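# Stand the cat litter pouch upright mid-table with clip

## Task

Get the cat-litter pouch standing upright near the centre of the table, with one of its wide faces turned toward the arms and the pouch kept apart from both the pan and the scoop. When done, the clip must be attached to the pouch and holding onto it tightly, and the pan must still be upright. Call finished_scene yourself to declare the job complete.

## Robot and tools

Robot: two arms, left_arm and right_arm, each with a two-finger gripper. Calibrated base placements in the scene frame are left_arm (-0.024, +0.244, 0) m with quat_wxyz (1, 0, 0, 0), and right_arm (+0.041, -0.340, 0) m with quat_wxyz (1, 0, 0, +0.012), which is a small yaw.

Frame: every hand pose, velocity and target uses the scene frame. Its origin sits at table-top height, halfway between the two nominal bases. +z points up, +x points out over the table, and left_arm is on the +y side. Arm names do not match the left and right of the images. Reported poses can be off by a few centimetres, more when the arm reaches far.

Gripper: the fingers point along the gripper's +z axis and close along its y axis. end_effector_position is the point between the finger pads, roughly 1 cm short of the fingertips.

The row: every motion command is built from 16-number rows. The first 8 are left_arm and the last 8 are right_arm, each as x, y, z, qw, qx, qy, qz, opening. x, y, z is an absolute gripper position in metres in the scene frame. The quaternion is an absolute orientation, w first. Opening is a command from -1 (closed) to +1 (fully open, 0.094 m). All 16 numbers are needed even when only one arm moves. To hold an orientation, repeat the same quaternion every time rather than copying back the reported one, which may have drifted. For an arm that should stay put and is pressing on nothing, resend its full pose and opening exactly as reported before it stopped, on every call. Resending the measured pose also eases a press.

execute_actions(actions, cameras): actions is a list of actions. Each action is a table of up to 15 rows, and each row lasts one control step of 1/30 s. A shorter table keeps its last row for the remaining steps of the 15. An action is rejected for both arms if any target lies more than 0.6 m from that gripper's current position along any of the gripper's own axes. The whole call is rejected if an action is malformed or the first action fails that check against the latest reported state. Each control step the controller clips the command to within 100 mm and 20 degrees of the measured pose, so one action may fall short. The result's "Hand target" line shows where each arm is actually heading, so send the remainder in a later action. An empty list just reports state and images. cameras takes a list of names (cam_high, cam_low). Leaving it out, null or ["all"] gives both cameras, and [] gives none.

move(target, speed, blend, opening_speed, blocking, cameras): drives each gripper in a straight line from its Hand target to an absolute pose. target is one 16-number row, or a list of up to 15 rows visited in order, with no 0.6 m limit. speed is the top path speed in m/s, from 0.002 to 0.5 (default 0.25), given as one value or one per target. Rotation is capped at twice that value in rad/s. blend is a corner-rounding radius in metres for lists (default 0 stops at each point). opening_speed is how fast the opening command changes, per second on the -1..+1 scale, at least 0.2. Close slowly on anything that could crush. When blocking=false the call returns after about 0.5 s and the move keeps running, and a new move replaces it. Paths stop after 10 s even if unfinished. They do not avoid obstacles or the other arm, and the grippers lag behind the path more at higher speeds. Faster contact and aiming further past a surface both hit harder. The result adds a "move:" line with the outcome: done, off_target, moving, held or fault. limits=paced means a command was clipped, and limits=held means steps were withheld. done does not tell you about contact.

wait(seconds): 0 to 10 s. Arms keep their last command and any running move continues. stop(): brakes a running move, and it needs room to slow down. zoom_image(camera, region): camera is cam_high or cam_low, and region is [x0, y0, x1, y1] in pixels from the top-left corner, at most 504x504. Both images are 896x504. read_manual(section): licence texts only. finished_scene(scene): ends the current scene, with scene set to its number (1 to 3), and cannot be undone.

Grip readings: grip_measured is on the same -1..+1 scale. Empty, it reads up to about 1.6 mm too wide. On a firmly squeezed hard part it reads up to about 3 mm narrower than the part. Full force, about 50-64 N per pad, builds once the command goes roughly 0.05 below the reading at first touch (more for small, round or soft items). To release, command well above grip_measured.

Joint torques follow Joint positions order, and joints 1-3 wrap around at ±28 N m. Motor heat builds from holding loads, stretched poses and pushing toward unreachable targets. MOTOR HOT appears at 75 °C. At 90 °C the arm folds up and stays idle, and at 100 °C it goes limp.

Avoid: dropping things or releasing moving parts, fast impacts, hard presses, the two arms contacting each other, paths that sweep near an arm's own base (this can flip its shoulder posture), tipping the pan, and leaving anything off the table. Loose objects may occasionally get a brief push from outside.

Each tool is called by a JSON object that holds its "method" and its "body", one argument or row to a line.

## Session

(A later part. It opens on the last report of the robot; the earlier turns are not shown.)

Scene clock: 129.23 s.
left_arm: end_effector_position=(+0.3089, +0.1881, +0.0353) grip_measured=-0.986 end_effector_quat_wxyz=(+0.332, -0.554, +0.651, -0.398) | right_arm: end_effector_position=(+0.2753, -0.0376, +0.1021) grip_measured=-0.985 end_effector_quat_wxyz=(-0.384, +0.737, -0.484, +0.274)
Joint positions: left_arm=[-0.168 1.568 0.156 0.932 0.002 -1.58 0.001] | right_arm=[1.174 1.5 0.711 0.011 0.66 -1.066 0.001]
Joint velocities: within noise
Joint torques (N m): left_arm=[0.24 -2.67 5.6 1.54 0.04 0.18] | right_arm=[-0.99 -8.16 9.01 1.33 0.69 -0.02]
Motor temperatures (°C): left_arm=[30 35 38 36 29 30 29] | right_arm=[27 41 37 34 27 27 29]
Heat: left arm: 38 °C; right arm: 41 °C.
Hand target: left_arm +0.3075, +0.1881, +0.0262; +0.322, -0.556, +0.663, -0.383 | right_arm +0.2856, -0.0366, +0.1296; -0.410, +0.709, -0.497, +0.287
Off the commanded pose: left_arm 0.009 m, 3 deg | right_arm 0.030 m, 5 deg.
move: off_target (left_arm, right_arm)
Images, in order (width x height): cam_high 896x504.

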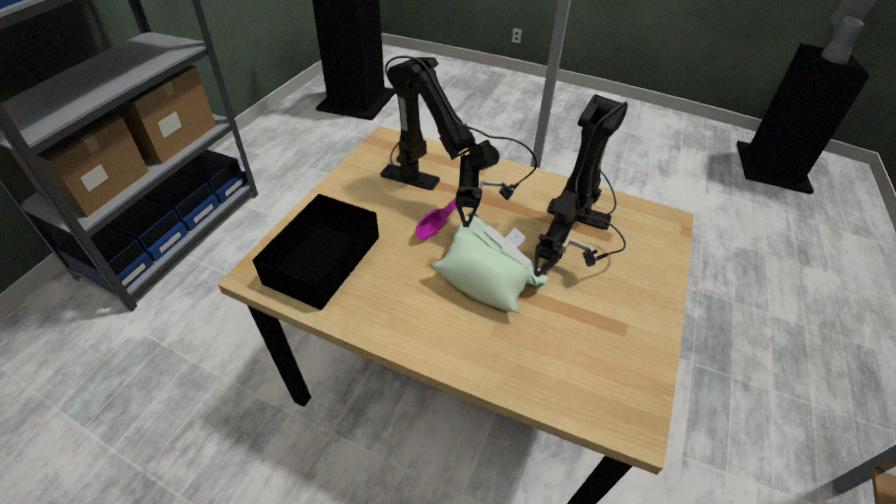

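{"method": "move", "body": {
  "target": [
    [0.312,0.186,0.090,0.3214,-0.5567,0.6635,-0.3831,-1, 0.286,-0.036,0.130,0.4096,-0.7095,0.4968,-0.2868,-1]
  ],
  "speed": 0.08,
  "cameras": ["cam_high"]
}}

{"method": "zoom_image", "body": {
  "camera": "cam_high",
  "region": [430, 180, 570, 290]
}}

Scene clock: 130.90 s.
left_arm: end_effector_position=(+0.3054, +0.1919, +0.0747) grip_measured=-0.986 end_effector_quat_wxyz=(+0.316, -0.570, +0.663, -0.367) | right_arm: end_effector_position=(+0.2757, -0.0383, +0.1028) grip_measured=-0.985 end_effector_quat_wxyz=(-0.384, +0.736, -0.485, +0.275)
Joint positions: left_arm=[-0.168 1.212 0.288 0.364 -0.015 -1.58 0.001] | right_arm=[1.173 1.497 0.711 0.009 0.661 -1.066 0.001]
Joint velocities: within noise
Joint torques (N m): left_arm=[-0.47 -3.96 8.95 1.77 0.17 0.11] | right_arm=[-0.83 -7.87 9.22 1.29 0.66 0.01]
Motor temperatures (°C): left_arm=[30 35 38 36 29 30 29] | right_arm=[27 41 37 34 27 27 29]
Heat: left arm: 38 °C; right arm: 41 °C.
Hand target: left_arm +0.3117, +0.1861, +0.0900; +0.322, -0.557, +0.663, -0.383 | right_arm +0.2855, -0.0366, +0.1296; -0.409, +0.709, -0.497, +0.287
Off the commanded pose: left_arm 0.018 m, 2 deg | right_arm 0.029 m, 5 deg.
move: off_target (left_arm, right_arm)
Images, in order (width x height): cam_high 896x504.

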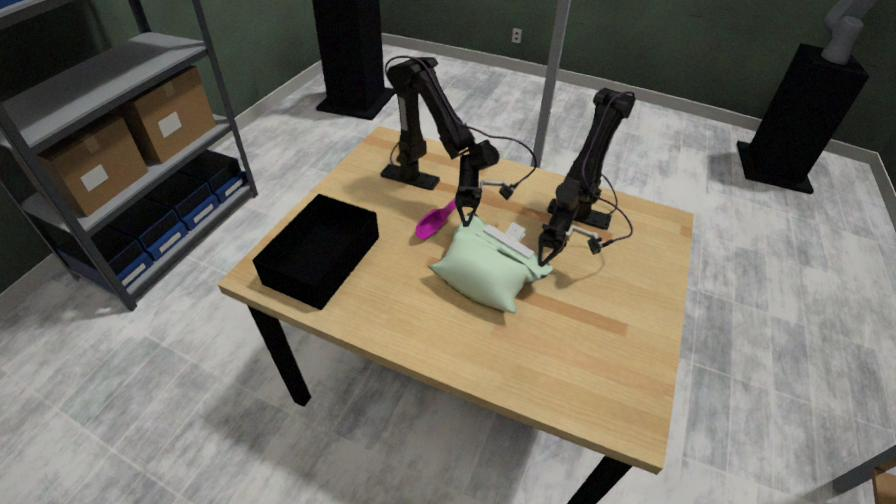

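Scaled by 3.600.

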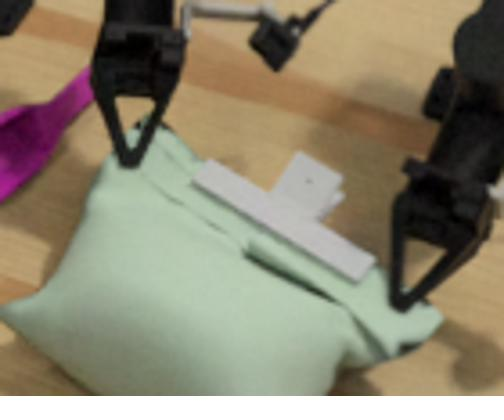

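{"method": "move", "body": {
  "target": [
    [0.325,0.160,0.265,0.1228,-0.6964,0.6964,-0.1228,-1, 0.310,-0.066,0.265,0.2988,-0.7045,0.6409,0.0616,-1],
    [0.325,0.141,0.250,0.1228,-0.6964,0.6964,-0.1228,-1, 0.327,-0.087,0.250,0.2988,-0.7045,0.6409,0.0616,-1],
    [0.325,0.140,0.190,0.1228,-0.6964,0.6964,-0.1228,-1, 0.330,-0.087,0.190,0.2988,-0.7045,0.6409,0.0616,-1]
  ],
  "speed": [0.2,0.12,0.08],
  "blend": 0.03,
  "cameras": ["cam_high","cam_low"]
}}

{"method": "zoom_image", "body": {
  "camera": "cam_high",
  "region": [380, 140, 580, 320]
}}

{"method": "zoom_image", "body": {
  "camera": "cam_low",
  "region": [400, 60, 680, 320]
}}

Scene clock: 134.77 s.
left_arm: end_effector_position=(+0.3284, +0.1383, +0.1829) grip_measured=-0.987 end_effector_quat_wxyz=(-0.115, +0.697, -0.698, +0.114) | right_arm: end_effector_position=(+0.3311, -0.0952, +0.1853) grip_measured=-0.985 end_effector_quat_wxyz=(-0.277, +0.704, -0.652, -0.048)
Joint positions: left_arm=[-0.348 1.659 1.567 -1.172 -0.11 -1.9 0.001] | right_arm=[0.576 1.501 1.316 -0.853 -0.208 -0.99 0.001]
Joint velocities: within noise
Joint torques (N m): left_arm=[-0.16 -9.32 5.56 1.02 -0.15 0] | right_arm=[-0.08 -7.38 5.05 1.51 -0.57 -0.02]
Motor temperatures (°C): left_arm=[30 36 39 36 29 30 29] | right_arm=[27 41 38 34 27 27 29]
Heat: left arm: 39 °C; right arm: 41 °C.
Hand target: left_arm +0.3251, +0.1401, +0.1900; -0.123, +0.696, -0.696, +0.123 | right_arm +0.3298, -0.0873, +0.1903; -0.298, +0.705, -0.641, -0.061
Off the commanded pose: left_arm 0.008 m, 1 deg | right_arm 0.009 m, 3 deg.
move: off_target (right_arm); blend cut to 0.0155 m at target 1, 0.0155 m at target 2

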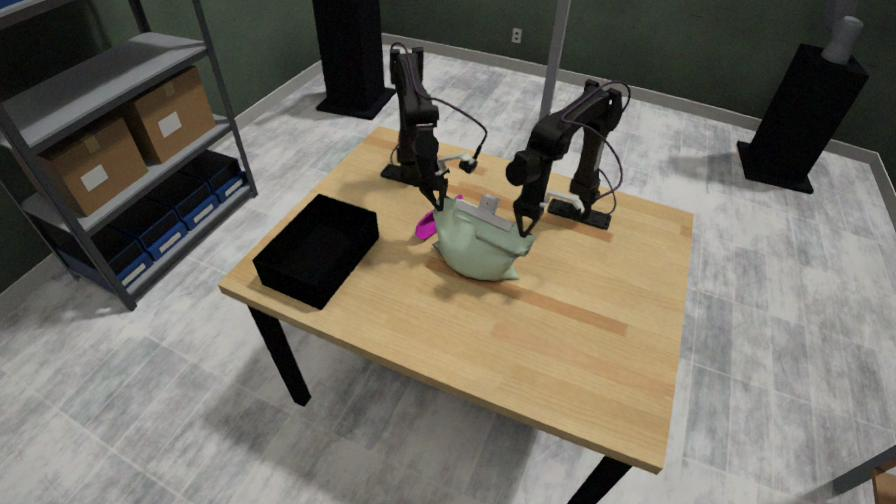

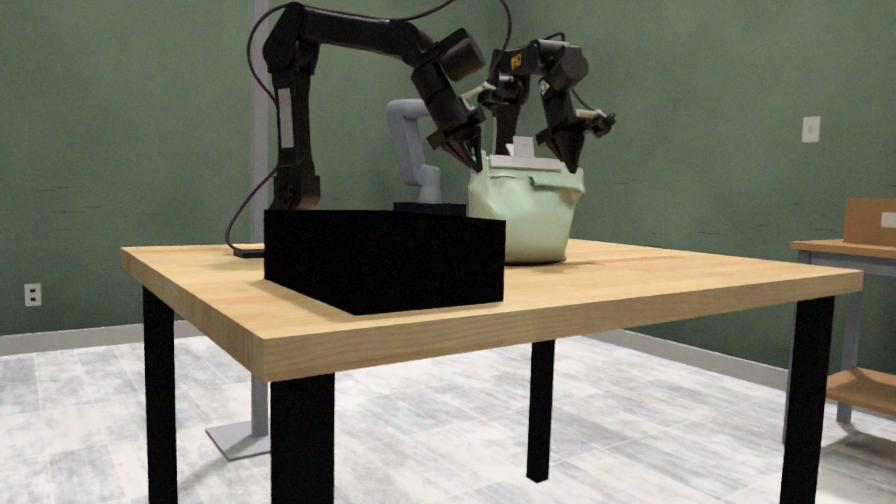

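Scaled by 2.520.

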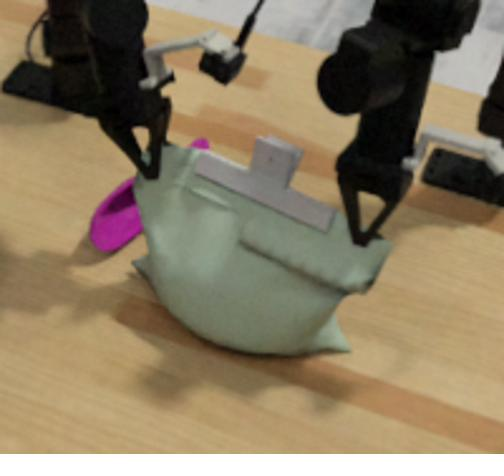

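Scaled by 1.800.

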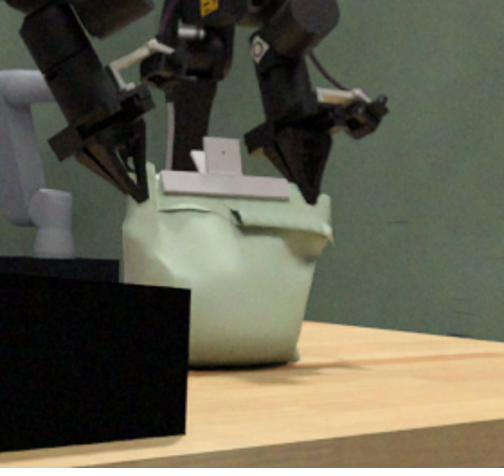

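{"method": "move", "body": {
  "target": [
    [0.327,0.139,0.168,0.1228,-0.6964,0.6964,-0.1228,-1,0.330,-0.086,0.170,0.2988,-0.7045,0.6409,0.0616,-1]
  ],
  "speed": 0.04,
  "cameras": ["cam_high"]
}}

Scene clock: 136.60 s.
left_arm: end_effector_position=(+0.3374, +0.1350, +0.1696) grip_measured=-0.987 end_effector_quat_wxyz=(-0.125, +0.696, -0.694, +0.135) | right_arm: end_effector_position=(+0.3368, -0.0939, +0.1724) grip_measured=-0.985 end_effector_quat_wxyz=(-0.291, +0.702, -0.649, -0.038)
Joint positions: left_arm=[-0.348 1.646 1.484 -1.055 -0.11 -1.902 0.001] | right_arm=[0.576 1.493 1.243 -0.755 -0.196 -0.991 0.001]
Joint velocities: within noise
Joint torques (N m): left_arm=[-0.23 -8.42 5.3 0.81 -0.16 -0.01] | right_arm=[0.35 -6.53 4.83 1.4 -0.74 0]
Motor temperatures (°C): left_arm=[30 36 39 36 29 30 29] | right_arm=[27 41 37 35 27 27 29]
Heat: left arm: 39 °C; right arm: 41 °C.
Hand target: left_arm +0.3273, +0.1390, +0.1679; -0.123, +0.696, -0.696, +0.123 | right_arm +0.3300, -0.0863, +0.1703; -0.298, +0.705, -0.641, -0.061
Off the commanded pose: left_arm 0.011 m, 1 deg | right_arm 0.011 m, 3 deg.
move: off_target (left_arm, right_arm)
Images, in order (width x height): cam_high 896x504.

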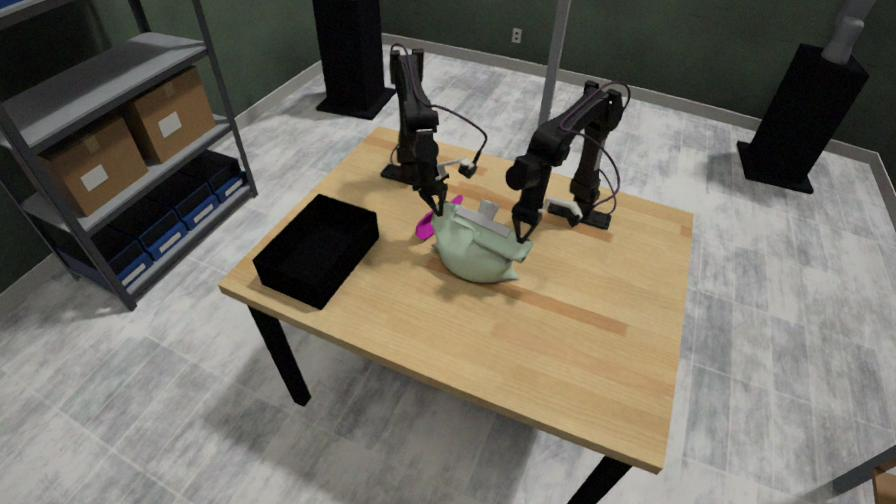

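{"method": "zoom_image", "body": {
  "camera": "cam_high",
  "region": [380, 140, 580, 320]
}}

{"method": "zoom_image", "body": {
  "camera": "cam_low",
  "region": [300, 40, 620, 300]
}}

Scaled by 2.520.

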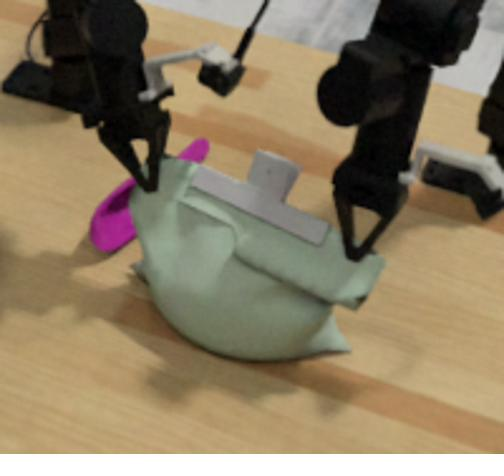

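This scene's latest camera images include none from cam_low. They are from: cam_high. cam_low's image comes with the result of a call that names it in "cameras".

{"method": "execute_actions", "body": {
  "actions": []
}}

{"method": "zoom_image", "body": {
  "camera": "cam_low",
  "region": [400, 60, 680, 320]
}}

Scene clock: 136.77 s.
left_arm: end_effector_position=(+0.3374, +0.1350, +0.1696) grip_measured=-0.987 end_effector_quat_wxyz=(-0.125, +0.696, -0.694, +0.135) | right_arm: end_effector_position=(+0.3368, -0.0939, +0.1725) grip_measured=-0.985 end_effector_quat_wxyz=(-0.291, +0.702, -0.649, -0.038)
Joint positions: left_arm=[-0.348 1.646 1.484 -1.055 -0.11 -1.902 0.001] | right_arm=[0.576 1.493 1.243 -0.755 -0.196 -0.991 0.001]
Joint velocities: within noise
Joint torques (N m): left_arm=[-0.29 -8.49 5.34 0.84 -0.19 0.05] | right_arm=[0.62 -6.58 4.63 1.43 -0.75 -0.03]
Motor temperatures (°C): left_arm=[30 36 39 36 29 30 29] | right_arm=[27 41 37 35 27 27 29]
Heat: left arm: 39 °C; right arm: 41 °C.
Hand target: left_arm +0.3272, +0.1390, +0.1679; -0.123, +0.696, -0.696, +0.123 | right_arm +0.3300, -0.0863, +0.1703; -0.298, +0.705, -0.641, -0.061
Tool commands: left_gripper/opening=-1.0 right_gripper/opening=-1.0
Off the commanded pose: left_arm 0.011 m, 1 deg | right_arm 0.011 m, 3 deg.

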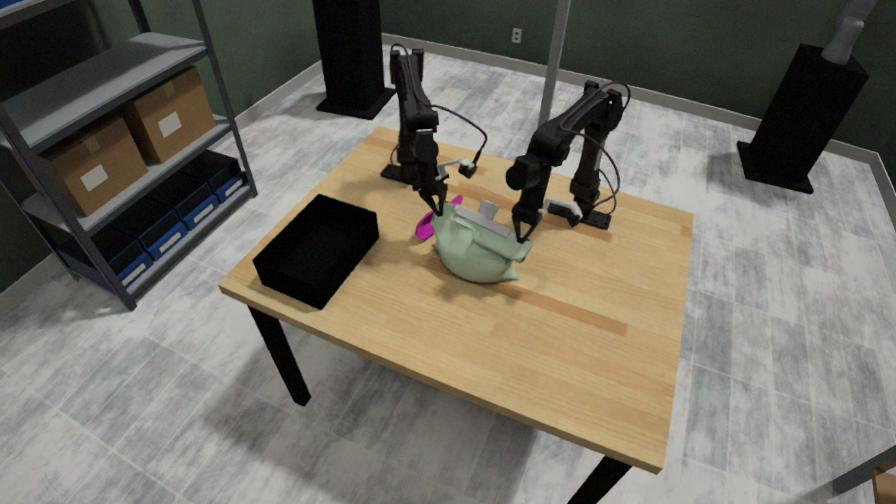

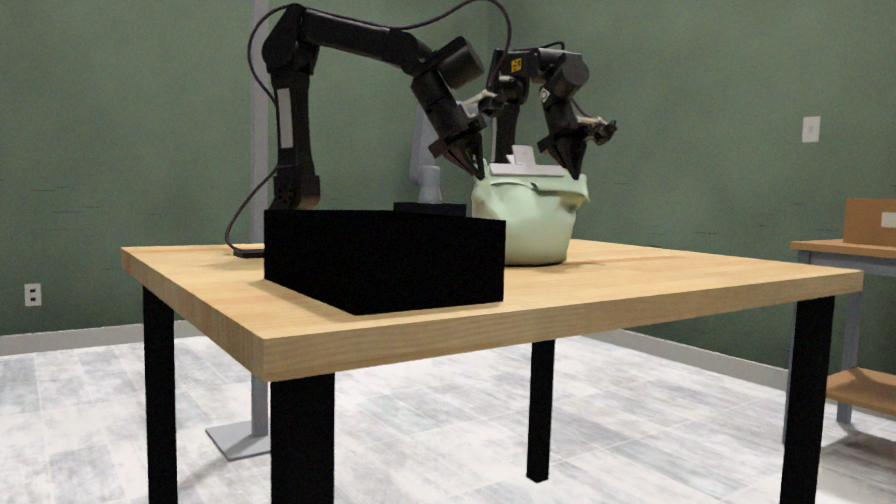

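Scaled by 1.800.

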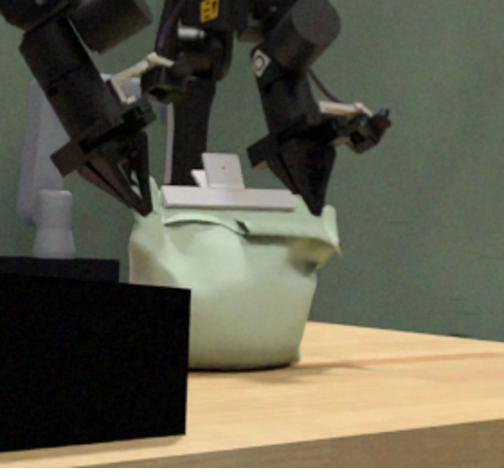

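{"method": "move", "body": {
  "target": [
    [0.327,0.139,0.168,0.1228,-0.6964,0.6964,-0.1228,-0.5,0.330,-0.086,0.170,0.2988,-0.7045,0.6409,0.0616,-0.5],
    [0.300,0.139,0.255,0.1228,-0.6964,0.6964,-0.1228,-0.5,0.302,-0.132,0.245,0.2988,-0.7045,0.6409,0.0616,-0.5]
  ],
  "speed": 0.08,
  "opening_speed": 0.8
}}

{"method": "zoom_image", "body": {
  "camera": "cam_high",
  "region": [380, 140, 580, 320]
}}

{"method": "zoom_image", "body": {
  "camera": "cam_low",
  "region": [400, 60, 680, 320]
}}

Scene clock: 139.63 s.
left_arm: end_effector_position=(+0.3033, +0.1369, +0.2460) grip_measured=-0.501 end_effector_quat_wxyz=(-0.114, +0.697, -0.697, +0.121) | right_arm: end_effector_position=(+0.3037, -0.1318, +0.2313) grip_measured=-0.502 end_effector_quat_wxyz=(-0.285, +0.706, -0.645, -0.058)
Joint positions: left_arm=[-0.377 1.628 1.79 -1.418 -0.112 -1.931 0.023] | right_arm=[0.497 1.361 1.374 -1.053 -0.275 -1.065 0.023]
Joint velocities: within noise
Joint torques (N m): left_arm=[-0.46 -6.93 8.29 0.73 -0.24 0.01] | right_arm=[-0.8 -5.59 8.95 0.94 -0.41 -0.1]
Motor temperatures (°C): left_arm=[30 37 39 36 29 30 29] | right_arm=[27 41 37 34 27 27 29]
Heat: left arm: 39 °C; right arm: 41 °C.
Hand target: left_arm +0.3000, +0.1391, +0.2548; -0.123, +0.696, -0.696, +0.123 | right_arm +0.3019, -0.1321, +0.2448; -0.299, +0.704, -0.641, -0.061
Off the commanded pose: left_arm 0.010 m, 1 deg | right_arm 0.014 m, 2 deg.
move: off_target (right_arm)

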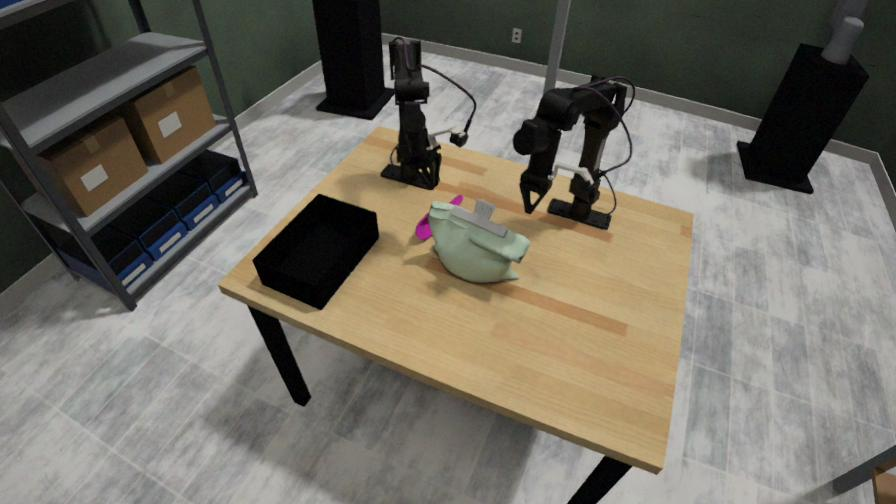

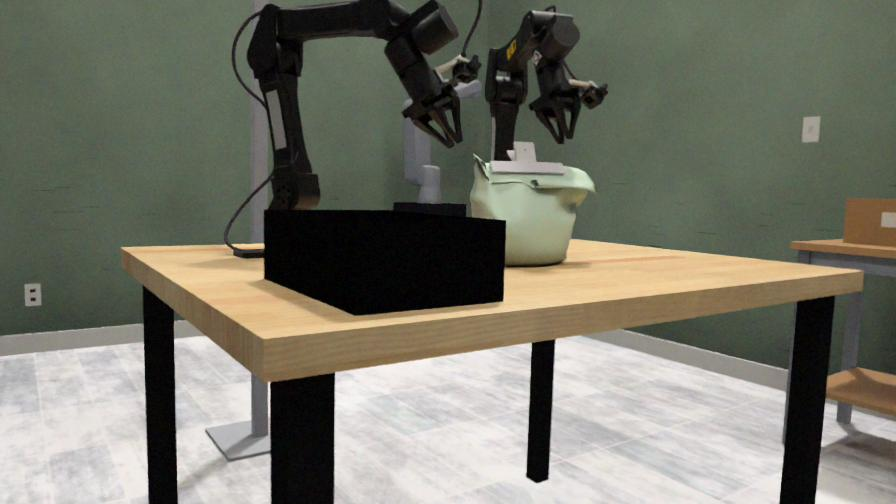

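Scaled by 2.520.

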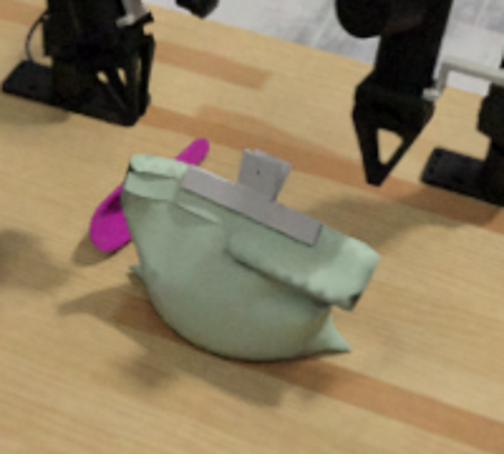

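Scaled by 1.800.

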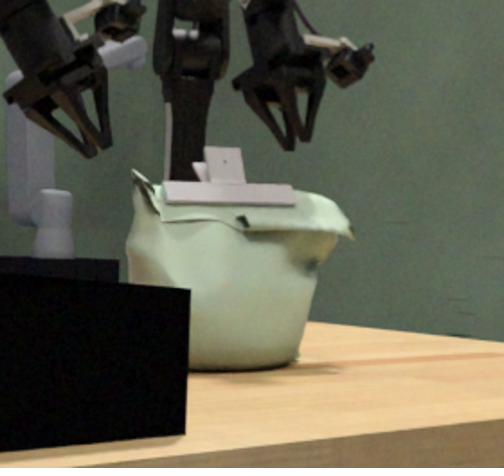

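{"method": "finished_scene", "body": {
  "scene": 1
}}

The scene is finished: the task was done.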